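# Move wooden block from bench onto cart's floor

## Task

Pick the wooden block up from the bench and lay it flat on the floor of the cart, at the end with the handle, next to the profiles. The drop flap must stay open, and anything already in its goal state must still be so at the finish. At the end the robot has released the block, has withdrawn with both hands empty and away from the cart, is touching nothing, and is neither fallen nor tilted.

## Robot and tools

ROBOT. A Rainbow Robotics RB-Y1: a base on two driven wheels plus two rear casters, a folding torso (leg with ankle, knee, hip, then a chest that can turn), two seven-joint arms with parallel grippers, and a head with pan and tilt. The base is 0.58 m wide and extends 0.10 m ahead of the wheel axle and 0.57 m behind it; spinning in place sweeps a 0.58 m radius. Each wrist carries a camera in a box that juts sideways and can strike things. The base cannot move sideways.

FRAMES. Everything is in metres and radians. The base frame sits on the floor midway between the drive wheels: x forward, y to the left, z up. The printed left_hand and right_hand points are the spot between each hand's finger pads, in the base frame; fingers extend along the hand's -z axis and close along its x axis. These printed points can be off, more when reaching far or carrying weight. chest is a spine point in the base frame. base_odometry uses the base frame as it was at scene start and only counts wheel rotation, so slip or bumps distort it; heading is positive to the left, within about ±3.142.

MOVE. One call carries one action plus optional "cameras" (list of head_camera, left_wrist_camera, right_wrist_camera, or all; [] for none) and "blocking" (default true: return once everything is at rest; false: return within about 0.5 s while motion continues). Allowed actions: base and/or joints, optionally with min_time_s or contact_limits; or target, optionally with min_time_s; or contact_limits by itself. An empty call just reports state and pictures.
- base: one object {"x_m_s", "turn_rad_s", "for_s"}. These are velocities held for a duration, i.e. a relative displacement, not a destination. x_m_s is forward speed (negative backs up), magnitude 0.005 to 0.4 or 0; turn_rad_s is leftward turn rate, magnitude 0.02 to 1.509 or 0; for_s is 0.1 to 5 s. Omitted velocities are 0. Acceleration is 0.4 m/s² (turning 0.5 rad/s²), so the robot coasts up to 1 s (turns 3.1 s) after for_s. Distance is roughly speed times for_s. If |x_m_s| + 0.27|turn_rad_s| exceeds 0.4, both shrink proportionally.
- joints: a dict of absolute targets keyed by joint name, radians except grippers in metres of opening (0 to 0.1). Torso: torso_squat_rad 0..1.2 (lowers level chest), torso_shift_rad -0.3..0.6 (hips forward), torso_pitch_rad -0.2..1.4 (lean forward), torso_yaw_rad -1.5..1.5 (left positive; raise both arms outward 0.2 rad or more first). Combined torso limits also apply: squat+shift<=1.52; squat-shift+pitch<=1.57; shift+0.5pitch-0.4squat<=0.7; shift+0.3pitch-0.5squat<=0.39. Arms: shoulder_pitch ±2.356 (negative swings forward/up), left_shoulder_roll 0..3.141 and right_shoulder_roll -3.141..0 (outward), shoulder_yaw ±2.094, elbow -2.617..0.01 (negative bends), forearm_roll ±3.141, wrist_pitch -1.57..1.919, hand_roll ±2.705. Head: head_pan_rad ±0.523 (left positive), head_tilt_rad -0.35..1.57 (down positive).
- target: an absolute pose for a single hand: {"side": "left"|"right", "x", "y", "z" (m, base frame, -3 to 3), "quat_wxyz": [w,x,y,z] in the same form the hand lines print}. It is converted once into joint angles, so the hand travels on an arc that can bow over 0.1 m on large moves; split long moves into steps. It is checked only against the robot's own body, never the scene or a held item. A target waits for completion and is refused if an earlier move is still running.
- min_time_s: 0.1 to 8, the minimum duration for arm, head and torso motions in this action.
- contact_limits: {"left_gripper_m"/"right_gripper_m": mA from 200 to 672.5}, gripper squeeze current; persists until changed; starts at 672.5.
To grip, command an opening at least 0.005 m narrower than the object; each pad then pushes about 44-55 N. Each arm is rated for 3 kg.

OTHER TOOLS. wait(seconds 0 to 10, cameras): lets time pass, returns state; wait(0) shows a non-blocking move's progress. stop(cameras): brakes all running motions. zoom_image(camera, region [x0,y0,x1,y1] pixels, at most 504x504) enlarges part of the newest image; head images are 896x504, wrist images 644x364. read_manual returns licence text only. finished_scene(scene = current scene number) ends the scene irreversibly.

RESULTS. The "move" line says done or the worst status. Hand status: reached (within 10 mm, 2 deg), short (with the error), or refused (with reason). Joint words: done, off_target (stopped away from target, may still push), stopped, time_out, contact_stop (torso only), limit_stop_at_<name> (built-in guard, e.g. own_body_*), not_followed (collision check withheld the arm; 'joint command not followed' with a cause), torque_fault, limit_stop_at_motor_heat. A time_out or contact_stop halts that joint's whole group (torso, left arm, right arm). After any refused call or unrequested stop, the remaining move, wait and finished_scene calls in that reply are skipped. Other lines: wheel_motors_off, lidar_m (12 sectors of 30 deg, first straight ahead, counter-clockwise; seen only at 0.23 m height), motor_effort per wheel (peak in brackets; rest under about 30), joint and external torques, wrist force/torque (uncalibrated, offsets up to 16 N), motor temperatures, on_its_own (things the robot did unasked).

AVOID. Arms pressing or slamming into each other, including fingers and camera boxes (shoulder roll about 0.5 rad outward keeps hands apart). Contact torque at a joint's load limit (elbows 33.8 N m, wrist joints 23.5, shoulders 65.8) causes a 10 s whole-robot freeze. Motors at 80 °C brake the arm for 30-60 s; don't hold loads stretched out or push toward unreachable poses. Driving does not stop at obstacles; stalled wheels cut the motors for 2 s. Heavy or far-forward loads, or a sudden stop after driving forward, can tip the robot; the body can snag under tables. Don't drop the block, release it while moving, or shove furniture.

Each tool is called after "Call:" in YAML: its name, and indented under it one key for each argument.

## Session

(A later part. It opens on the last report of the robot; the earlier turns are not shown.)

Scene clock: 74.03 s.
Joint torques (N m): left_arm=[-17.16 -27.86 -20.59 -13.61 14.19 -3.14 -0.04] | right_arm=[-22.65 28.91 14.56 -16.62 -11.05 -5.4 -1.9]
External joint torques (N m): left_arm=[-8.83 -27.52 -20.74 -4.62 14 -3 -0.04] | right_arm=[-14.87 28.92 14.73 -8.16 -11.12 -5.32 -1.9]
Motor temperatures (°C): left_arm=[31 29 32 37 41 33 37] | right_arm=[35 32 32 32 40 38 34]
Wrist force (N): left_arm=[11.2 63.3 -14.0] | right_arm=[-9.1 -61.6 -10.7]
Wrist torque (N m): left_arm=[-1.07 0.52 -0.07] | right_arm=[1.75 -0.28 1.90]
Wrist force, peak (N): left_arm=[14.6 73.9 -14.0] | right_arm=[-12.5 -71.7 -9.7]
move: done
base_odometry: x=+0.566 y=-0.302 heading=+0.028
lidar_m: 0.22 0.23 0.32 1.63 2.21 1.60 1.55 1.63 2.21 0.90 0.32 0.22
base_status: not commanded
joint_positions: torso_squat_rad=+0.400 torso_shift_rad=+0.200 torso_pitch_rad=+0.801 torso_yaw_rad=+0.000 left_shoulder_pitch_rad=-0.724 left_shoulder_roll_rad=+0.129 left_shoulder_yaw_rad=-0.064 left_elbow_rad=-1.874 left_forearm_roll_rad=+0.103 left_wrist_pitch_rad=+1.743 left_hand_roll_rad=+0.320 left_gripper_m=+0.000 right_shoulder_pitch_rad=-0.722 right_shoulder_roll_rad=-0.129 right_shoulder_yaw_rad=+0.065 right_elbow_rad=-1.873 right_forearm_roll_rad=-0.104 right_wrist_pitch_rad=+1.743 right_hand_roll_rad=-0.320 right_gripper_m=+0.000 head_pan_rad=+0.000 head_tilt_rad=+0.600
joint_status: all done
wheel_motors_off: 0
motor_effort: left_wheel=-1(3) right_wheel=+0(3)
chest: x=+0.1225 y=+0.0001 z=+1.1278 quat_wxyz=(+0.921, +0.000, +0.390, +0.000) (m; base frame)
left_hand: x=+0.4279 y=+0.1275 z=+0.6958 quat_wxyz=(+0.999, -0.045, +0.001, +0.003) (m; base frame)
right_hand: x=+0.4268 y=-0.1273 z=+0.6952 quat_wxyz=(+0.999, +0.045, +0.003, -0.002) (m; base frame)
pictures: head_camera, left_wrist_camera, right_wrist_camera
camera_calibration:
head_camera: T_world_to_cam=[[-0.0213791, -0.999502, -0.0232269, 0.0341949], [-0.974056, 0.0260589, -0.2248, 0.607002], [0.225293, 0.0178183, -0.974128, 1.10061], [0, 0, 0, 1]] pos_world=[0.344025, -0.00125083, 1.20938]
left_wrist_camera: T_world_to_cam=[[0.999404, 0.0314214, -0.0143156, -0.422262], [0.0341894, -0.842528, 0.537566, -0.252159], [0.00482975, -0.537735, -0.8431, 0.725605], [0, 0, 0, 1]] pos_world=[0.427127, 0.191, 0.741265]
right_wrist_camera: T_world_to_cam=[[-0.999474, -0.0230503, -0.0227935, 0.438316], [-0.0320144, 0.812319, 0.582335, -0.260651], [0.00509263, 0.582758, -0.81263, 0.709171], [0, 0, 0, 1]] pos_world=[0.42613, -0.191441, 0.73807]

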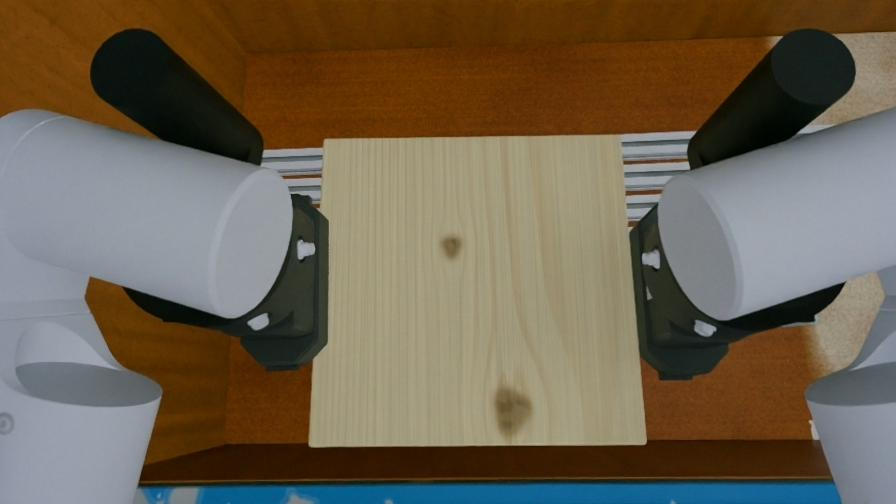

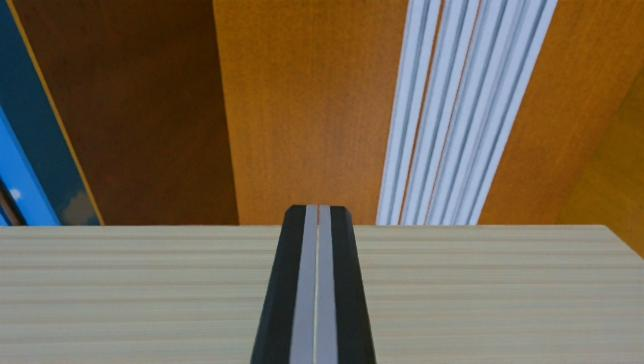

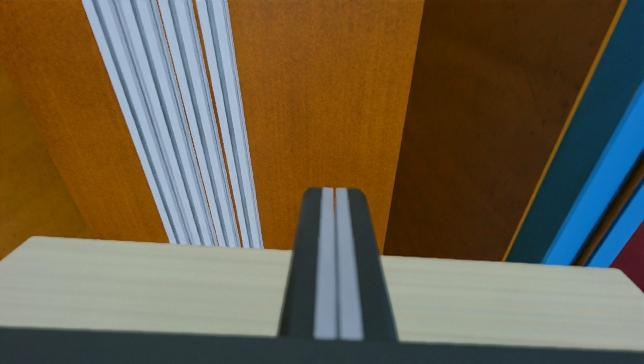

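Call:
move:
  joints: {"left_shoulder_pitch_rad": -0.689, "left_shoulder_roll_rad": 0.115, "left_shoulder_yaw_rad": -0.081, "left_elbow_rad": -1.749, "left_forearm_roll_rad": 0.096, "left_wrist_pitch_rad": 1.581, "left_hand_roll_rad": 0.306, "right_shoulder_pitch_rad": -0.689, "right_shoulder_roll_rad": -0.115, "right_shoulder_yaw_rad": 0.081, "right_elbow_rad": -1.749, "right_forearm_roll_rad": -0.096, "right_wrist_pitch_rad": 1.581, "right_hand_roll_rad": -0.306, "torso_squat_rad": 0.48, "torso_shift_rad": 0.22}
  min_time_s: 0.7
  cameras: []

Call:
move:
  joints: {"left_shoulder_pitch_rad": -0.677, "left_shoulder_roll_rad": 0.109, "left_shoulder_yaw_rad": -0.087, "left_elbow_rad": -1.604, "left_forearm_roll_rad": 0.089, "left_wrist_pitch_rad": 1.424, "left_hand_roll_rad": 0.293, "right_shoulder_pitch_rad": -0.677, "right_shoulder_roll_rad": -0.109, "right_shoulder_yaw_rad": 0.087, "right_elbow_rad": -1.604, "right_forearm_roll_rad": -0.089, "right_wrist_pitch_rad": 1.424, "right_hand_roll_rad": -0.293, "torso_squat_rad": 0.55, "torso_shift_rad": 0.24}
  min_time_s: 0.7
  cameras: []

Call:
move:
  joints: {"left_shoulder_pitch_rad": -0.692, "left_shoulder_roll_rad": 0.102, "left_shoulder_yaw_rad": -0.086, "left_elbow_rad": -1.422, "left_forearm_roll_rad": 0.087, "left_wrist_pitch_rad": 1.259, "left_hand_roll_rad": 0.282, "right_shoulder_pitch_rad": -0.692, "right_shoulder_roll_rad": -0.102, "right_shoulder_yaw_rad": 0.086, "right_elbow_rad": -1.422, "right_forearm_roll_rad": -0.087, "right_wrist_pitch_rad": 1.259, "right_hand_roll_rad": -0.282, "torso_squat_rad": 0.62, "torso_shift_rad": 0.26}
  min_time_s: 0.7
  cameras: []

Call:
move:
  joints: {"left_shoulder_pitch_rad": -0.754, "left_shoulder_roll_rad": 0.096, "left_shoulder_yaw_rad": -0.076, "left_elbow_rad": -1.186, "left_forearm_roll_rad": 0.093, "left_wrist_pitch_rad": 1.082, "left_hand_roll_rad": 0.269, "right_shoulder_pitch_rad": -0.754, "right_shoulder_roll_rad": -0.096, "right_shoulder_yaw_rad": 0.076, "right_elbow_rad": -1.186, "right_forearm_roll_rad": -0.093, "right_wrist_pitch_rad": 1.082, "right_hand_roll_rad": -0.269, "torso_squat_rad": 0.69, "torso_shift_rad": 0.28}
  min_time_s: 0.8
  cameras: []

Call:
move:
  joints: {"left_shoulder_pitch_rad": -0.855, "left_shoulder_roll_rad": 0.089, "left_shoulder_yaw_rad": -0.058, "left_elbow_rad": -0.888, "left_forearm_roll_rad": 0.108, "left_wrist_pitch_rad": 0.883, "left_hand_roll_rad": 0.253, "right_shoulder_pitch_rad": -0.855, "right_shoulder_roll_rad": -0.089, "right_shoulder_yaw_rad": 0.058, "right_elbow_rad": -0.888, "right_forearm_roll_rad": -0.108, "right_wrist_pitch_rad": 0.883, "right_hand_roll_rad": -0.253, "torso_squat_rad": 0.745, "torso_shift_rad": 0.29}
  min_time_s: 0.9

Scene clock: 82.80 s.
Joint torques (N m): left_arm=[-18.69 -27.32 -18.79 -14.94 13.06 -3.67 0.01] | right_arm=[-20.54 29.74 15.58 -16.61 -11.11 -4.14 -0.71]
External joint torques (N m): left_arm=[-11.05 -26.76 -18.83 -6 12.87 -3.53 0.01] | right_arm=[-13.45 29.54 15.66 -8.2 -11.19 -4.06 -0.71]
Motor temperatures (°C): left_arm=[31 29 32 37 41 33 37] | right_arm=[35 32 32 32 41 38 34]
Wrist force (N): left_arm=[4.7 60.2 -14.5] | right_arm=[-2.7 -56.8 -11.1]
Wrist torque (N m): left_arm=[-1.17 0.13 -0.20] | right_arm=[1.48 0.02 0.28]
Wrist force, peak (N): left_arm=[8.8 67.6 -14.5] | right_arm=[-7.8 -64.4 -10.4]
move: done
base_odometry: x=+0.566 y=-0.302 heading=+0.028
lidar_m: 0.22 0.23 0.31 1.63 2.22 1.61 1.55 1.63 2.21 0.87 0.32 0.23
base_status: not commanded
joint_positions: torso_squat_rad=+0.480 torso_shift_rad=+0.220 torso_pitch_rad=+0.801 torso_yaw_rad=+0.000 left_shoulder_pitch_rad=-0.686 left_shoulder_roll_rad=+0.122 left_shoulder_yaw_rad=-0.076 left_elbow_rad=-1.747 left_forearm_roll_rad=+0.093 left_wrist_pitch_rad=+1.582 left_hand_roll_rad=+0.306 left_gripper_m=+0.000 right_shoulder_pitch_rad=-0.686 right_shoulder_roll_rad=-0.122 right_shoulder_yaw_rad=+0.077 right_elbow_rad=-1.747 right_forearm_roll_rad=-0.093 right_wrist_pitch_rad=+1.582 right_hand_roll_rad=-0.306 right_gripper_m=+0.000 head_pan_rad=+0.000 head_tilt_rad=+0.600
joint_status: all done
wheel_motors_off: 0
motor_effort: left_wheel=-1(3) right_wheel=+1(3)
chest: x=+0.1299 y=+0.0001 z=+1.1018 quat_wxyz=(+0.921, +0.000, +0.390, +0.000) (m; base frame)
left_hand: x=+0.4244 y=+0.1273 z=+0.6281 quat_wxyz=(+0.999, -0.046, +0.002, +0.003) (m; base frame)
right_hand: x=+0.4239 y=-0.1273 z=+0.6279 quat_wxyz=(+0.999, +0.045, +0.003, -0.002) (m; base frame)
pictures: none
No camera images: "cameras" was empty.

Scene clock: 83.80 s.
Joint torques (N m): left_arm=[-20.07 -26.48 -16.92 -16.01 11.84 -4.43 -0.01] | right_arm=[-16.95 29.37 15.85 -15.17 -10.5 -2.54 1.03]
External joint torques (N m): left_arm=[-12.9 -25.77 -16.88 -7.33 11.65 -4.29 -0.01] | right_arm=[-10.29 29.03 15.87 -7.01 -10.57 -2.45 1.02]
Motor temperatures (°C): left_arm=[31 29 32 37 41 33 37] | right_arm=[35 32 32 32 41 38 34]
Wrist force (N): left_arm=[-0.9 56.3 -15.4] | right_arm=[2.4 -53.2 -12.6]
Wrist torque (N m): left_arm=[-1.15 0.11 -0.27] | right_arm=[1.40 0.15 -1.11]
Wrist force, peak (N): left_arm=[3.5 65.8 -12.9] | right_arm=[-1.1 -62.2 -10.7]
move: done
base_odometry: x=+0.566 y=-0.302 heading=+0.028
lidar_m: 0.22 0.23 0.32 1.63 2.23 1.61 1.54 1.63 2.22 0.89 0.31 0.24
base_status: not commanded
joint_positions: torso_squat_rad=+0.550 torso_shift_rad=+0.240 torso_pitch_rad=+0.801 torso_yaw_rad=+0.000 left_shoulder_pitch_rad=-0.674 left_shoulder_roll_rad=+0.115 left_shoulder_yaw_rad=-0.083 left_elbow_rad=-1.602 left_forearm_roll_rad=+0.086 left_wrist_pitch_rad=+1.425 left_hand_roll_rad=+0.293 left_gripper_m=+0.000 right_shoulder_pitch_rad=-0.674 right_shoulder_roll_rad=-0.116 right_shoulder_yaw_rad=+0.083 right_elbow_rad=-1.602 right_forearm_roll_rad=-0.086 right_wrist_pitch_rad=+1.425 right_hand_roll_rad=-0.293 right_gripper_m=+0.000 head_pan_rad=+0.000 head_tilt_rad=+0.600
joint_status: all done
wheel_motors_off: 0
motor_effort: left_wheel=+0(2) right_wheel=-1(3)
chest: x=+0.1362 y=+0.0001 z=+1.0755 quat_wxyz=(+0.921, +0.000, +0.390, +0.000) (m; base frame)
left_hand: x=+0.4205 y=+0.1272 z=+0.5621 quat_wxyz=(+0.999, -0.046, +0.002, +0.002) (m; base frame)
right_hand: x=+0.4210 y=-0.1272 z=+0.5623 quat_wxyz=(+0.999, +0.046, +0.001, -0.002) (m; base frame)
pictures: none
No camera images: "cameras" was empty.

Scene clock: 84.80 s.
Joint torques (N m): left_arm=[-22.17 -27.25 -13.98 -16.7 11.06 -4.59 0.2] | right_arm=[-17.57 29.6 14.17 -13.92 -9.57 -1.95 1.54]
External joint torques (N m): left_arm=[-15.25 -26.42 -13.87 -8.54 10.87 -4.45 0.2] | right_arm=[-11.14 29.15 14.12 -6.25 -9.64 -1.87 1.54]
Motor temperatures (°C): left_arm=[31 29 32 37 41 33 37] | right_arm=[35 32 32 32 41 38 34]
Wrist force (N): left_arm=[-3.2 54.7 -15.3] | right_arm=[4.9 -52.1 -11.3]
Wrist torque (N m): left_arm=[-1.09 0.05 -0.32] | right_arm=[1.40 0.21 -1.70]
Wrist force, peak (N): left_arm=[-1.5 62.2 -13.7] | right_arm=[3.8 -59.5 -10.8]
move: done
base_odometry: x=+0.566 y=-0.302 heading=+0.028
lidar_m: 0.21 0.24 0.33 1.63 2.22 1.61 1.54 1.62 2.21 0.89 0.33 0.22
base_status: not commanded
joint_positions: torso_squat_rad=+0.620 torso_shift_rad=+0.260 torso_pitch_rad=+0.801 torso_yaw_rad=+0.000 left_shoulder_pitch_rad=-0.688 left_shoulder_roll_rad=+0.108 left_shoulder_yaw_rad=-0.082 left_elbow_rad=-1.420 left_forearm_roll_rad=+0.084 left_wrist_pitch_rad=+1.260 left_hand_roll_rad=+0.282 left_gripper_m=+0.000 right_shoulder_pitch_rad=-0.689 right_shoulder_roll_rad=-0.109 right_shoulder_yaw_rad=+0.082 right_elbow_rad=-1.421 right_forearm_roll_rad=-0.085 right_wrist_pitch_rad=+1.259 right_hand_roll_rad=-0.282 right_gripper_m=+0.000 head_pan_rad=+0.000 head_tilt_rad=+0.600
joint_status: all done
wheel_motors_off: 0
motor_effort: left_wheel=-1(2) right_wheel=+0(3)
chest: x=+0.1408 y=+0.0001 z=+1.0464 quat_wxyz=(+0.921, +0.000, +0.390, +0.000) (m; base frame)
left_hand: x=+0.4142 y=+0.1272 z=+0.4920 quat_wxyz=(+0.999, -0.046, +0.003, +0.002) (m; base frame)
right_hand: x=+0.4152 y=-0.1271 z=+0.4924 quat_wxyz=(+0.999, +0.046, +0.002, -0.002) (m; base frame)
pictures: none
No camera images: "cameras" was empty.

Scene clock: 85.90 s.
Joint torques (N m): left_arm=[-24.04 -31.42 -13.04 -17.18 11.06 -4.93 0.16] | right_arm=[-17.32 34.5 13.48 -12.69 -9.16 -1.51 2.16]
External joint torques (N m): left_arm=[-16.81 -30.6 -12.94 -9.8 10.89 -4.8 0.16] | right_arm=[-10.53 34.06 13.42 -5.76 -9.22 -1.43 2.15]
Motor temperatures (°C): left_arm=[31 29 32 37 41 33 37] | right_arm=[35 32 32 32 41 38 34]
Wrist force (N): left_arm=[-4.7 58.5 -15.6] | right_arm=[5.8 -55.8 -10.5]
Wrist torque (N m): left_arm=[-1.06 -0.09 -0.30] | right_arm=[1.61 0.28 -2.14]
Wrist force, peak (N): left_arm=[-3.2 70.7 -13.0] | right_arm=[5.3 -67.3 -9.2]
move: done
base_odometry: x=+0.566 y=-0.302 heading=+0.028
lidar_m: 0.22 0.23 0.32 1.64 2.22 1.62 1.54 1.62 2.21 0.88 0.31 0.23
base_status: not commanded
joint_positions: torso_squat_rad=+0.690 torso_shift_rad=+0.280 torso_pitch_rad=+0.801 torso_yaw_rad=+0.000 left_shoulder_pitch_rad=-0.750 left_shoulder_roll_rad=+0.104 left_shoulder_yaw_rad=-0.073 left_elbow_rad=-1.183 left_forearm_roll_rad=+0.090 left_wrist_pitch_rad=+1.083 left_hand_roll_rad=+0.269 left_gripper_m=+0.000 right_shoulder_pitch_rad=-0.751 right_shoulder_roll_rad=-0.104 right_shoulder_yaw_rad=+0.072 right_elbow_rad=-1.185 right_forearm_roll_rad=-0.091 right_wrist_pitch_rad=+1.082 right_hand_roll_rad=-0.269 right_gripper_m=+0.000 head_pan_rad=+0.000 head_tilt_rad=+0.600
joint_status: all done
wheel_motors_off: 0
motor_effort: left_wheel=+0(2) right_wheel=+2(4)
chest: x=+0.1435 y=+0.0001 z=+1.0147 quat_wxyz=(+0.921, +0.000, +0.390, +0.000) (m; base frame)
left_hand: x=+0.4117 y=+0.1268 z=+0.4205 quat_wxyz=(+0.999, -0.046, +0.003, +0.001) (m; base frame)
right_hand: x=+0.4133 y=-0.1267 z=+0.4211 quat_wxyz=(+0.999, +0.046, +0.001, -0.001) (m; base frame)
pictures: none
No camera images: "cameras" was empty.

Scene clock: 87.10 s.
Joint torques (N m): left_arm=[-26.15 -36.48 -9.78 -17.31 10.66 -4.76 0.12] | right_arm=[-18.03 40.79 11.15 -12.04 -8.06 -1.64 2.12]
External joint torques (N m): left_arm=[-18.32 -35.75 -9.7 -11.09 10.51 -4.63 0.13] | right_arm=[-10.57 40.44 11.08 -6.22 -8.11 -1.56 2.12]
Motor temperatures (°C): left_arm=[31 29 32 37 41 33 37] | right_arm=[35 32 32 32 41 38 34]
Wrist force (N): left_arm=[-5.3 61.1 -15.3] | right_arm=[6.6 -59.0 -9.3]
Wrist torque (N m): left_arm=[-1.05 -0.20 -0.32] | right_arm=[1.62 0.38 -2.32]
Wrist force, peak (N): left_arm=[-6.5 77.3 -13.9] | right_arm=[8.4 -74.1 -7.6]
move: done
base_odometry: x=+0.566 y=-0.302 heading=+0.028
lidar_m: 0.21 0.23 0.33 1.64 2.22 1.59 1.54 1.63 2.23 0.88 0.32 0.23
base_status: not commanded
joint_positions: torso_squat_rad=+0.745 torso_shift_rad=+0.290 torso_pitch_rad=+0.801 torso_yaw_rad=+0.000 left_shoulder_pitch_rad=-0.850 left_shoulder_roll_rad=+0.098 left_shoulder_yaw_rad=-0.055 left_elbow_rad=-0.885 left_forearm_roll_rad=+0.105 left_wrist_pitch_rad=+0.884 left_hand_roll_rad=+0.253 left_gripper_m=+0.000 right_shoulder_pitch_rad=-0.852 right_shoulder_roll_rad=-0.099 right_shoulder_yaw_rad=+0.055 right_elbow_rad=-0.886 right_forearm_roll_rad=-0.106 right_wrist_pitch_rad=+0.883 right_hand_roll_rad=-0.254 right_gripper_m=+0.000 head_pan_rad=+0.000 head_tilt_rad=+0.600
joint_status: all done
wheel_motors_off: 0
motor_effort: left_wheel=-1(2) right_wheel=+0(3)
chest: x=+0.1414 y=+0.0001 z=+0.9890 quat_wxyz=(+0.921, +0.000, +0.390, +0.000) (m; base frame)
left_hand: x=+0.4033 y=+0.1265 z=+0.3571 quat_wxyz=(+0.999, -0.047, +0.004, +0.002) (m; base frame)
right_hand: x=+0.4053 y=-0.1266 z=+0.3577 quat_wxyz=(+0.999, +0.047, +0.002, -0.002) (m; base frame)
pictures: head_camera, left_wrist_camera, right_wrist_camera
camera_calibration:
head_camera: T_world_to_cam=[[-0.0213777, -0.999502, -0.0232303, 0.0313826], [-0.974012, 0.0260618, -0.224991, 0.594516], [0.225484, 0.0178168, -0.974084, 0.961099], [0, 0, 0, 1]] pos_world=[0.363025, -0.00125082, 1.07068]
left_wrist_camera: T_world_to_cam=[[0.999403, 0.029128, -0.0185616, -0.40065], [0.0345392, -0.840856, 0.540156, -0.0714103], [0.000126, -0.540475, -0.84136, 0.441234], [0, 0, 0, 1]] pos_world=[0.402822, 0.1901, 0.402373]
right_wrist_camera: T_world_to_cam=[[-0.99943, -0.0223679, -0.0252761, 0.410061], [-0.0329345, 0.810125, 0.585331, -0.0664331], [0.00738415, 0.58583, -0.8104, 0.433254], [0, 0, 0, 1]] pos_world=[0.40444, -0.190822, 0.40036]

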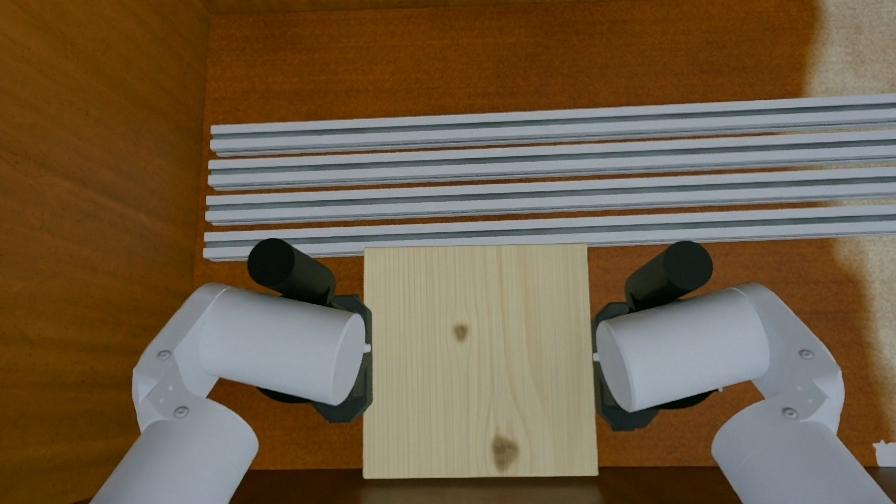

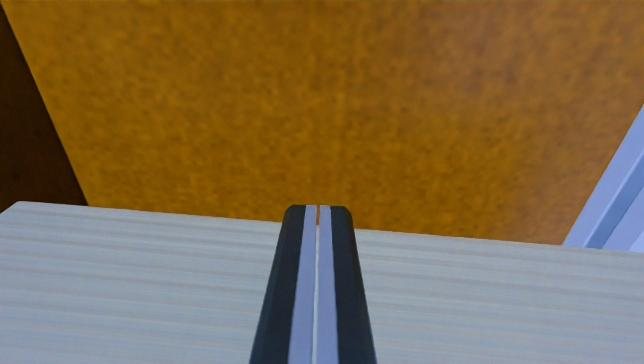

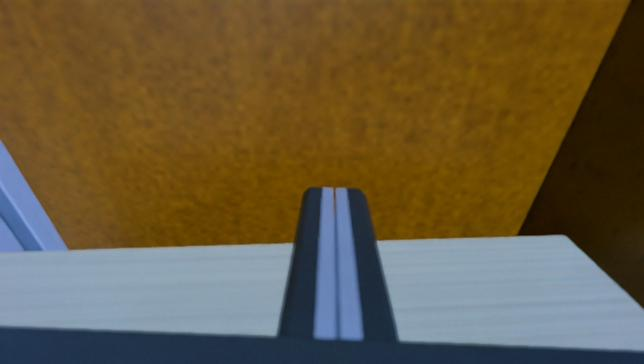

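Call:
move:
  joints: {"torso_squat_rad": 0.815, "torso_shift_rad": 0.3}
  cameras: ["left_wrist_camera", "right_wrist_camera"]

Scene clock: 89.80 s.
Joint torques (N m): left_arm=[-25.37 -37.02 -9.89 -17.43 10.52 -4.78 0.16] | right_arm=[-18 41.03 11.29 -11.87 -8.18 -1.53 2.21]
External joint torques (N m): left_arm=[-17.53 -36.29 -9.81 -11.21 10.37 -4.65 0.16] | right_arm=[-10.53 40.69 11.22 -6.04 -8.23 -1.44 2.2]
Motor temperatures (°C): left_arm=[31 30 32 37 41 33 37] | right_arm=[35 33 32 32 40 38 34]
Wrist force (N): left_arm=[-2.3 62.0 -14.3] | right_arm=[7.4 -59.6 -5.3]
Wrist torque (N m): left_arm=[-1.17 0.16 -0.33] | right_arm=[1.80 0.43 -2.24]
Wrist force, peak (N): left_arm=[-5.6 62.5 -15.4] | right_arm=[8.2 -60.5 -4.5]
move: done
base_odometry: x=+0.566 y=-0.302 heading=+0.028
lidar_m: 0.22 0.23 0.32 1.64 2.22 1.61 1.55 1.62 2.21 0.88 0.32 0.23
base_status: not commanded
joint_positions: torso_squat_rad=+0.815 torso_shift_rad=+0.300 torso_pitch_rad=+0.801 torso_yaw_rad=+0.000 left_shoulder_pitch_rad=-0.851 left_shoulder_roll_rad=+0.098 left_shoulder_yaw_rad=-0.055 left_elbow_rad=-0.885 left_forearm_roll_rad=+0.105 left_wrist_pitch_rad=+0.884 left_hand_roll_rad=+0.253 left_gripper_m=+0.000 right_shoulder_pitch_rad=-0.852 right_shoulder_roll_rad=-0.099 right_shoulder_yaw_rad=+0.055 right_elbow_rad=-0.887 right_forearm_roll_rad=-0.106 right_wrist_pitch_rad=+0.883 right_hand_roll_rad=-0.254 right_gripper_m=+0.000 head_pan_rad=+0.000 head_tilt_rad=+0.600
joint_status: all done
wheel_motors_off: 0
motor_effort: left_wheel=-2(2) right_wheel=+1(2)
chest: x=+0.1361 y=+0.0001 z=+0.9546 quat_wxyz=(+0.921, +0.000, +0.390, +0.000) (m; base frame)
left_hand: x=+0.3981 y=+0.1265 z=+0.3228 quat_wxyz=(+0.999, -0.047, +0.003, +0.002) (m; base frame)
right_hand: x=+0.4001 y=-0.1266 z=+0.3234 quat_wxyz=(+0.999, +0.047, +0.002, -0.002) (m; base frame)
pictures: left_wrist_camera, right_wrist_camera
camera_calibration:
left_wrist_camera: T_world_to_cam=[[0.999407, 0.0291566, -0.0183392, -0.396179], [0.0344431, -0.840885, 0.540117, -0.0526453], [0.000326844, -0.540428, -0.84139, 0.412298], [0, 0, 0, 1]] pos_world=[0.397622, 0.1901, 0.368072]
right_wrist_camera: T_world_to_cam=[[-0.999421, -0.0223597, -0.0256377, 0.404126], [-0.0331396, 0.810127, 0.585317, -0.0463583], [0.00768224, 0.585828, -0.810399, 0.405434], [0, 0, 0, 1]] pos_world=[0.399241, -0.190922, 0.366058]

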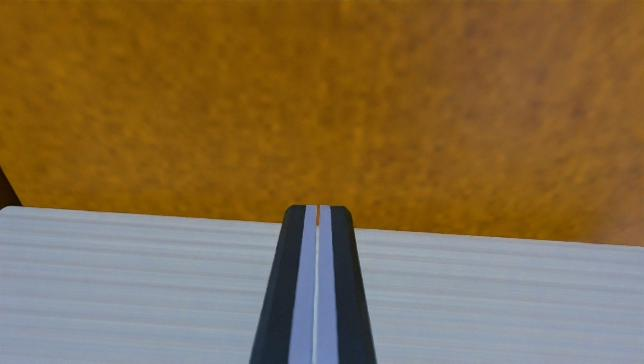

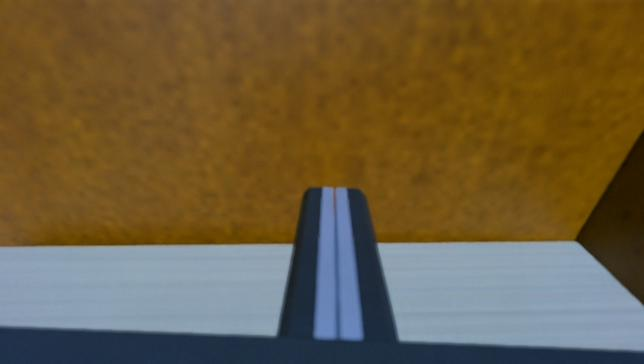

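Call:
move:
  joints: {"torso_squat_rad": 0.836, "torso_shift_rad": 0.305}
  cameras: ["head_camera", "left_wrist_camera", "right_wrist_camera"]

Scene clock: 91.30 s.
Joint torques (N m): left_arm=[-18.98 -40.65 -11.96 -10.94 10.99 -5 0.14] | right_arm=[-13.98 41.96 11.37 -7.25 -7.86 -1.61 1.93]
External joint torques (N m): left_arm=[-11.02 -39.97 -11.9 -4.67 10.84 -4.86 0.14] | right_arm=[-6.42 41.64 11.31 -1.39 -7.92 -1.52 1.93]
Motor temperatures (°C): left_arm=[31 30 32 37 41 33 37] | right_arm=[35 33 32 32 40 38 34]
Wrist force (N): left_arm=[-4.0 67.5 28.6] | right_arm=[0.8 -61.4 25.7]
Wrist torque (N m): left_arm=[-2.06 0.30 -0.36] | right_arm=[2.75 -0.79 -1.98]
Wrist force, peak (N): left_arm=[-2.4 69.6 36.3] | right_arm=[-0.3 -61.1 28.9]
move: done
base_odometry: x=+0.566 y=-0.302 heading=+0.028
lidar_m: 0.21 0.22 0.32 1.63 2.22 1.61 1.54 1.63 2.21 0.89 0.31 0.22
base_status: not commanded
joint_positions: torso_squat_rad=+0.836 torso_shift_rad=+0.304 torso_pitch_rad=+0.798 torso_yaw_rad=+0.000 left_shoulder_pitch_rad=-0.852 left_shoulder_roll_rad=+0.099 left_shoulder_yaw_rad=-0.055 left_elbow_rad=-0.887 left_forearm_roll_rad=+0.105 left_wrist_pitch_rad=+0.884 left_hand_roll_rad=+0.253 left_gripper_m=+0.000 right_shoulder_pitch_rad=-0.853 right_shoulder_roll_rad=-0.099 right_shoulder_yaw_rad=+0.055 right_elbow_rad=-0.888 right_forearm_roll_rad=-0.106 right_wrist_pitch_rad=+0.883 right_hand_roll_rad=-0.253 right_gripper_m=+0.000 head_pan_rad=+0.000 head_tilt_rad=+0.600
joint_status: all done
wheel_motors_off: 0
motor_effort: left_wheel=+2(5) right_wheel=+0(4)
chest: x=+0.1342 y=+0.0001 z=+0.9442 quat_wxyz=(+0.921, +0.000, +0.389, +0.000) (m; base frame)
left_hand: x=+0.3996 y=+0.1267 z=+0.3136 quat_wxyz=(+0.999, -0.047, +0.001, +0.002) (m; base frame)
right_hand: x=+0.4008 y=-0.1264 z=+0.3140 quat_wxyz=(+0.999, +0.047, -0.001, -0.002) (m; base frame)
pictures: head_camera, left_wrist_camera, right_wrist_camera
camera_calibration:
head_camera: T_world_to_cam=[[-0.0211999, -0.999502, -0.0233637, 0.0302661], [-0.973433, 0.0259648, -0.227496, 0.579603], [0.22799, 0.0179201, -0.973499, 0.918139], [0, 0, 0, 1]] pos_world=[0.35552, -0.00125136, 1.02637]
left_wrist_camera: T_world_to_cam=[[0.999493, 0.0292592, -0.0125388, -0.39969], [0.0313952, -0.84098, 0.540155, -0.0463807], [0.0052596, -0.540275, -0.841472, 0.402777], [0, 0, 0, 1]] pos_world=[0.398825, 0.1903, 0.358967]
right_wrist_camera: T_world_to_cam=[[-0.999294, -0.0225258, -0.0300627, 0.405906], [-0.0358706, 0.809854, 0.585534, -0.0401125], [0.0111568, 0.586199, -0.81009, 0.396195], [0, 0, 0, 1]] pos_world=[0.399761, -0.190621, 0.356644]

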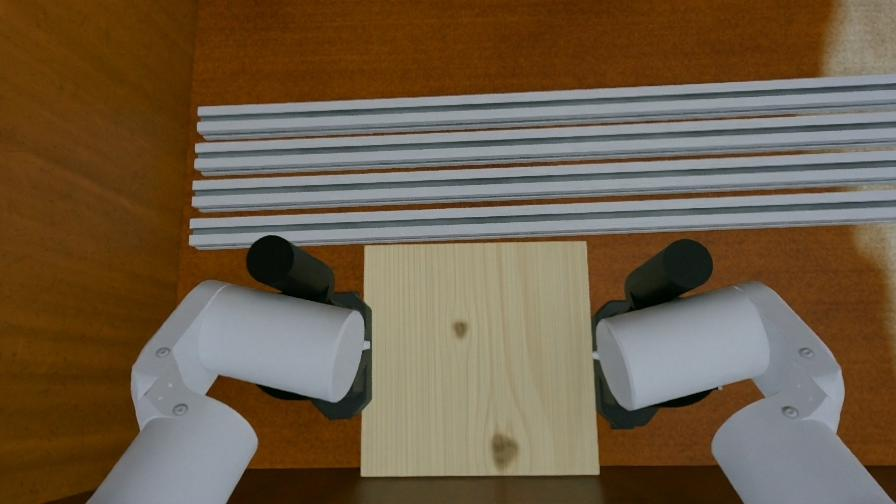

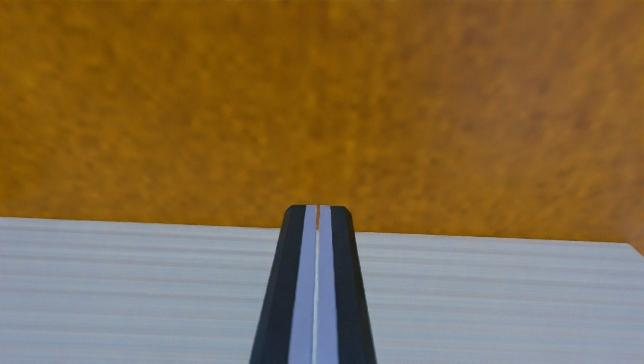

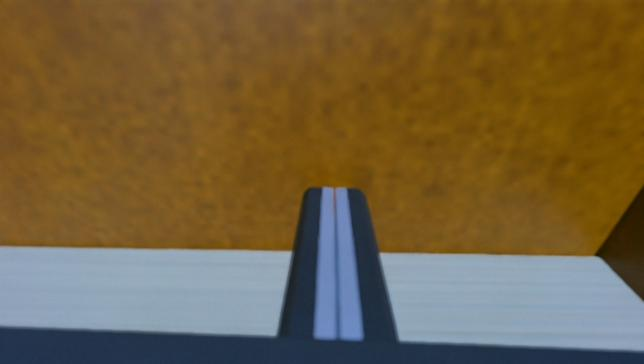

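Block flat. Relieve and release, then retreat.

Call:
move:
  joints: {"torso_squat_rad": 0.827, "torso_shift_rad": 0.303}
  cameras: []

Call:
move:
  joints: {"left_shoulder_pitch_rad": -0.84, "left_shoulder_roll_rad": 0.12, "left_shoulder_yaw_rad": -0.028, "left_elbow_rad": -0.899, "left_forearm_roll_rad": 0.136, "left_wrist_pitch_rad": 0.883, "left_hand_roll_rad": 0.228, "right_shoulder_pitch_rad": -0.84, "right_shoulder_roll_rad": -0.12, "right_shoulder_yaw_rad": 0.028, "right_elbow_rad": -0.899, "right_forearm_roll_rad": -0.136, "right_wrist_pitch_rad": 0.883, "right_hand_roll_rad": -0.228}
  min_time_s: 1.0
  cameras: ["left_wrist_camera", "right_wrist_camera"]

Call:
move:
  joints: {"torso_squat_rad": 0.0, "torso_shift_rad": 0.1, "left_shoulder_pitch_rad": -0.722, "left_shoulder_roll_rad": 0.188, "left_shoulder_yaw_rad": 0.002, "left_elbow_rad": -2.045, "left_forearm_roll_rad": 0.189, "left_wrist_pitch_rad": 1.909, "left_hand_roll_rad": 0.302, "right_shoulder_pitch_rad": -0.722, "right_shoulder_roll_rad": -0.188, "right_shoulder_yaw_rad": -0.002, "right_elbow_rad": -2.045, "right_forearm_roll_rad": -0.189, "right_wrist_pitch_rad": 1.909, "right_hand_roll_rad": -0.302}
  min_time_s: 2.8
  cameras: ["head_camera"]

Call:
move:
  base: {"x_m_s": -0.3, "for_s": 1.5}
  cameras: ["head_camera"]

Scene clock: 95.20 s.
Joint torques (N m): left_arm=[-21.24 -38.03 -12.08 -14.32 10.75 -3.81 0.26] | right_arm=[-16.49 41.75 11.59 -11.51 -8.07 -1.34 2.03]
External joint torques (N m): left_arm=[-13.36 -37.31 -12.01 -8.08 10.6 -3.68 0.26] | right_arm=[-9.01 41.41 11.52 -5.68 -8.13 -1.25 2.03]
Motor temperatures (°C): left_arm=[31 30 32 37 40 33 37] | right_arm=[35 33 32 32 40 37 34]
Wrist force (N): left_arm=[1.0 61.3 -13.4] | right_arm=[6.0 -57.7 -10.0]
Wrist torque (N m): left_arm=[-1.25 0.08 -0.28] | right_arm=[1.62 0.11 -1.86]
Wrist force, peak (N): left_arm=[-3.7 68.3 28.8] | right_arm=[0.4 -61.8 26.4]
move: done
base_odometry: x=+0.566 y=-0.302 heading=+0.028
lidar_m: 0.22 0.23 0.32 1.62 2.21 1.61 1.53 1.63 2.21 0.89 0.32 0.22
base_status: not commanded
joint_positions: torso_squat_rad=+0.827 torso_shift_rad=+0.303 torso_pitch_rad=+0.800 torso_yaw_rad=+0.000 left_shoulder_pitch_rad=-0.852 left_shoulder_roll_rad=+0.098 left_shoulder_yaw_rad=-0.055 left_elbow_rad=-0.886 left_forearm_roll_rad=+0.105 left_wrist_pitch_rad=+0.884 left_hand_roll_rad=+0.253 left_gripper_m=+0.000 right_shoulder_pitch_rad=-0.853 right_shoulder_roll_rad=-0.099 right_shoulder_yaw_rad=+0.055 right_elbow_rad=-0.887 right_forearm_roll_rad=-0.106 right_wrist_pitch_rad=+0.883 right_hand_roll_rad=-0.253 right_gripper_m=+0.000 head_pan_rad=+0.000 head_tilt_rad=+0.600
joint_status: all done
wheel_motors_off: 0
motor_effort: left_wheel=-3(6) right_wheel=+1(4)
chest: x=+0.1356 y=+0.0001 z=+0.9484 quat_wxyz=(+0.921, +0.000, +0.390, +0.000) (m; base frame)
left_hand: x=+0.3988 y=+0.1266 z=+0.3169 quat_wxyz=(+0.999, -0.047, +0.002, +0.002) (m; base frame)
right_hand: x=+0.4000 y=-0.1266 z=+0.3173 quat_wxyz=(+0.999, +0.047, +0.001, -0.002) (m; base frame)
pictures: none
No camera images: "cameras" was empty.

Scene clock: 96.50 s.
Joint torques (N m): left_arm=[-6.24 -0.32 1.89 -6.69 0.45 -0.73 -0.19] | right_arm=[-5.77 -1.63 -2.17 -6.68 -0.39 -0.13 0.19]
External joint torques (N m): left_arm=[1.48 -0.34 1.8 -0.43 0.3 -0.6 -0.19] | right_arm=[1.51 -1.29 -2.09 -0.85 -0.44 -0.05 0.19]
Motor temperatures (°C): left_arm=[31 30 32 37 40 33 37] | right_arm=[35 33 32 32 40 37 34]
Wrist force (N): left_arm=[1.0 1.2 -7.8] | right_arm=[-0.4 0.8 -5.2]
Wrist torque (N m): left_arm=[-0.25 0.21 0.10] | right_arm=[-0.08 0.05 -0.05]
Wrist force, peak (N): left_arm=[2.2 61.3 -12.5] | right_arm=[6.6 -58.4 -9.8]
move: done
base_odometry: x=+0.566 y=-0.302 heading=+0.028
lidar_m: 0.21 0.23 0.32 1.63 2.22 1.62 1.53 1.63 2.21 0.89 0.33 0.23
base_status: not commanded
joint_positions: torso_squat_rad=+0.827 torso_shift_rad=+0.303 torso_pitch_rad=+0.800 torso_yaw_rad=+0.000 left_shoulder_pitch_rad=-0.840 left_shoulder_roll_rad=+0.120 left_shoulder_yaw_rad=-0.028 left_elbow_rad=-0.899 left_forearm_roll_rad=+0.136 left_wrist_pitch_rad=+0.883 left_hand_roll_rad=+0.228 left_gripper_m=+0.000 right_shoulder_pitch_rad=-0.840 right_shoulder_roll_rad=-0.120 right_shoulder_yaw_rad=+0.028 right_elbow_rad=-0.899 right_forearm_roll_rad=-0.136 right_wrist_pitch_rad=+0.883 right_hand_roll_rad=-0.228 right_gripper_m=+0.000 head_pan_rad=+0.000 head_tilt_rad=+0.600
joint_status: all done
wheel_motors_off: 0
motor_effort: left_wheel=-2(4) right_wheel=+0(2)
chest: x=+0.1355 y=+0.0001 z=+0.9484 quat_wxyz=(+0.921, +0.000, +0.390, +0.000) (m; base frame)
left_hand: x=+0.4019 y=+0.1418 z=+0.3169 quat_wxyz=(+0.999, -0.049, +0.000, +0.014) (m; base frame)
right_hand: x=+0.4019 y=-0.1415 z=+0.3169 quat_wxyz=(+0.999, +0.049, +0.000, -0.014) (m; base frame)
pictures: left_wrist_camera, right_wrist_camera
camera_calibration:
left_wrist_camera: T_world_to_cam=[[0.998508, 0.0530575, -0.0128757, -0.405307], [0.0515279, -0.837829, 0.543496, -0.0450854], [0.0180489, -0.543349, -0.839313, 0.408295], [0, 0, 0, 1]] pos_world=[0.399657, 0.205577, 0.361972]
right_wrist_camera: T_world_to_cam=[[-0.999621, 0.000656707, -0.0275358, 0.409312], [-0.0156783, 0.808387, 0.588442, -0.0387449], [0.022646, 0.588651, -0.80807, 0.402416], [0, 0, 0, 1]] pos_world=[0.399436, -0.20583, 0.35925]

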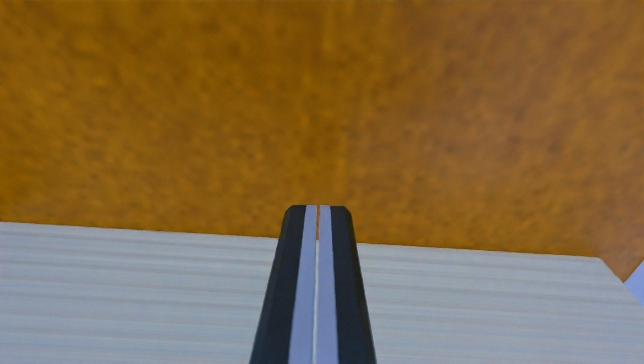

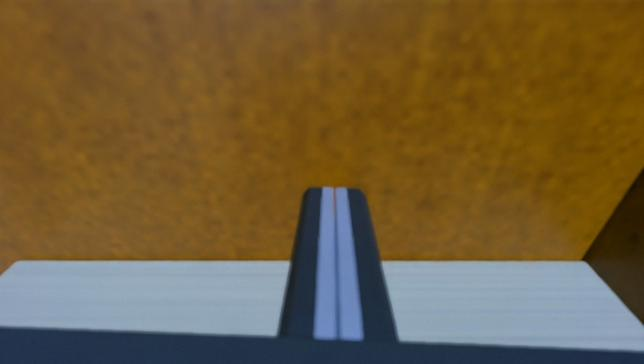

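Scene clock: 100.03 s.
Joint torques (N m): left_arm=[-7.18 0.85 2.18 -8.75 0.42 -0.25 0.3] | right_arm=[-6.29 -2.67 -2.46 -9.37 -0.23 -0.06 -0.24]
External joint torques (N m): left_arm=[0.94 -0.34 1.37 0 0.22 -0.1 0.3] | right_arm=[1.31 -1.13 -1.66 -1.1 -0.28 0.04 -0.24]
Motor temperatures (°C): left_arm=[31 30 32 37 40 33 37] | right_arm=[35 33 32 32 39 37 34]
Wrist force (N): left_arm=[1.2 1.2 -7.7] | right_arm=[-0.7 1.0 -5.4]
Wrist torque (N m): left_arm=[-0.26 0.22 0.11] | right_arm=[-0.13 -0.01 -0.08]
Wrist force, peak (N): left_arm=[0.6 1.8 -8.3] | right_arm=[-0.8 0.9 -5.9]
move: done
base_odometry: x=+0.566 y=-0.302 heading=+0.028
lidar_m: 0.21 0.22 0.31 1.62 2.22 1.62 1.55 1.63 2.21 0.90 0.33 0.23
base_status: not commanded
joint_positions: torso_squat_rad=+0.000 torso_shift_rad=+0.100 torso_pitch_rad=+0.800 torso_yaw_rad=+0.000 left_shoulder_pitch_rad=-0.722 left_shoulder_roll_rad=+0.188 left_shoulder_yaw_rad=+0.002 left_elbow_rad=-2.045 left_forearm_roll_rad=+0.189 left_wrist_pitch_rad=+1.909 left_hand_roll_rad=+0.302 left_gripper_m=+0.000 right_shoulder_pitch_rad=-0.722 right_shoulder_roll_rad=-0.188 right_shoulder_yaw_rad=-0.002 right_elbow_rad=-2.045 right_forearm_roll_rad=-0.189 right_wrist_pitch_rad=+1.909 right_hand_roll_rad=-0.302 right_gripper_m=+0.000 head_pan_rad=+0.000 head_tilt_rad=+0.600
joint_status: all done
wheel_motors_off: 0
motor_effort: left_wheel=-1(3) right_wheel=+3(4)
chest: x=+0.0638 y=+0.0001 z=+1.1926 quat_wxyz=(+0.921, +0.000, +0.389, +0.000) (m; base frame)
left_hand: x=+0.3701 y=+0.1548 z=+0.8051 quat_wxyz=(+0.999, -0.050, +0.000, +0.000) (m; base frame)
right_hand: x=+0.3701 y=-0.1545 z=+0.8051 quat_wxyz=(+0.999, +0.050, +0.000, +0.000) (m; base frame)
pictures: head_camera
camera_calibration:
head_camera: T_world_to_cam=[[-0.0212639, -0.999504, -0.0232266, 0.0344161], [-0.97385, 0.025963, -0.225702, 0.565525], [0.226194, 0.0178199, -0.973919, 1.17663], [0, 0, 0, 1]] pos_world=[0.285323, -0.00125112, 1.27438]

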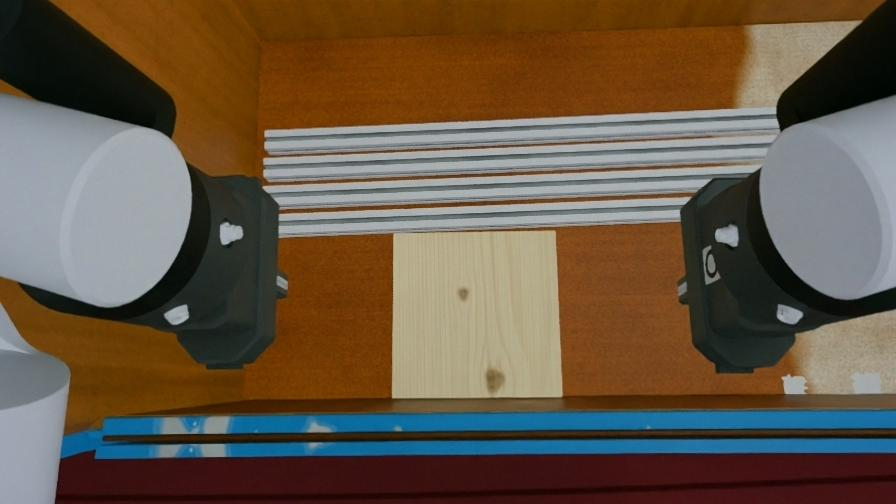

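Scene clock: 102.83 s.
Joint torques (N m): left_arm=[-7.43 0.81 2.18 -8.67 0.33 -0.32 0.21] | right_arm=[-7.36 -2.37 -2.5 -9.11 -0.18 0 -0.25]
External joint torques (N m): left_arm=[0.68 -0.38 1.37 0.08 0.13 -0.16 0.21] | right_arm=[0.24 -0.83 -1.7 -0.84 -0.23 0.1 -0.25]
Motor temperatures (°C): left_arm=[31 30 32 37 39 33 37] | right_arm=[35 33 32 32 39 37 34]
Wrist force (N): left_arm=[1.0 1.7 -8.2] | right_arm=[-0.2 1.0 -5.5]
Wrist torque (N m): left_arm=[-0.33 0.21 0.09] | right_arm=[-0.13 0.09 -0.06]
Wrist force, peak (N): left_arm=[0.8 1.1 -8.4] | right_arm=[-0.9 1.0 -5.8]
move: done
base_odometry: x=+0.116 y=-0.315 heading=+0.027
lidar_m: 0.67 0.70 1.20 4.42 1.58 1.15 1.09 1.16 1.57 4.22 0.96 0.71
base_status: done (sent for 1.5 of 1.5 s)
joint_positions: torso_squat_rad=+0.000 torso_shift_rad=+0.100 torso_pitch_rad=+0.800 torso_yaw_rad=+0.000 left_shoulder_pitch_rad=-0.722 left_shoulder_roll_rad=+0.188 left_shoulder_yaw_rad=+0.002 left_elbow_rad=-2.045 left_forearm_roll_rad=+0.189 left_wrist_pitch_rad=+1.909 left_hand_roll_rad=+0.302 left_gripper_m=+0.000 right_shoulder_pitch_rad=-0.722 right_shoulder_roll_rad=-0.188 right_shoulder_yaw_rad=-0.002 right_elbow_rad=-2.045 right_forearm_roll_rad=-0.189 right_wrist_pitch_rad=+1.909 right_hand_roll_rad=-0.302 right_gripper_m=+0.000 head_pan_rad=+0.000 head_tilt_rad=+0.600
joint_status: not commanded
wheel_motors_off: 0
motor_effort: left_wheel=-20(32) right_wheel=+18(39)
chest: x=+0.0638 y=+0.0001 z=+1.1926 quat_wxyz=(+0.921, +0.000, +0.389, +0.000) (m; base frame)
left_hand: x=+0.3701 y=+0.1549 z=+0.8051 quat_wxyz=(+0.999, -0.050, +0.000, +0.000) (m; base frame)
right_hand: x=+0.3700 y=-0.1546 z=+0.8051 quat_wxyz=(+0.999, +0.050, +0.000, +0.000) (m; base frame)
pictures: head_camera
camera_calibration:
head_camera: T_world_to_cam=[[-0.0212639, -0.999504, -0.0232266, 0.0344161], [-0.97385, 0.025963, -0.225702, 0.565525], [0.226194, 0.0178199, -0.973919, 1.17663], [0, 0, 0, 1]] pos_world=[0.285323, -0.00125112, 1.27438]

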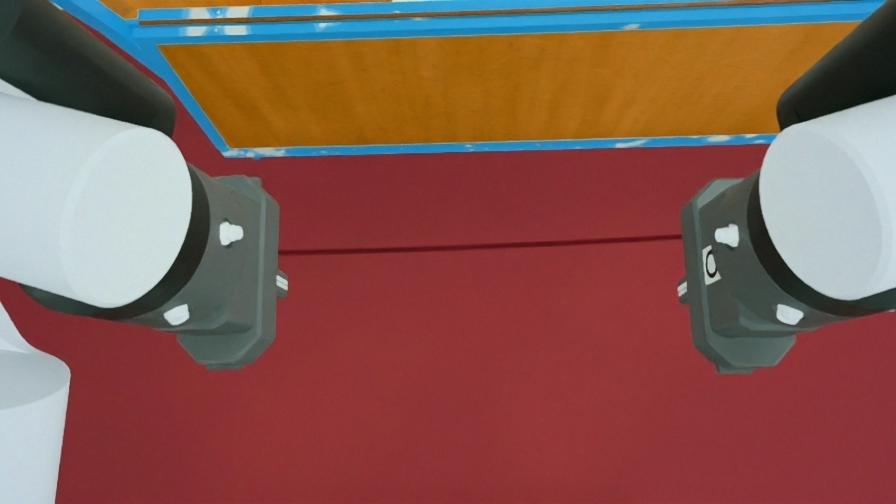

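Call:
finished_scene:
  scene: 2

The scene is finished: the task was done.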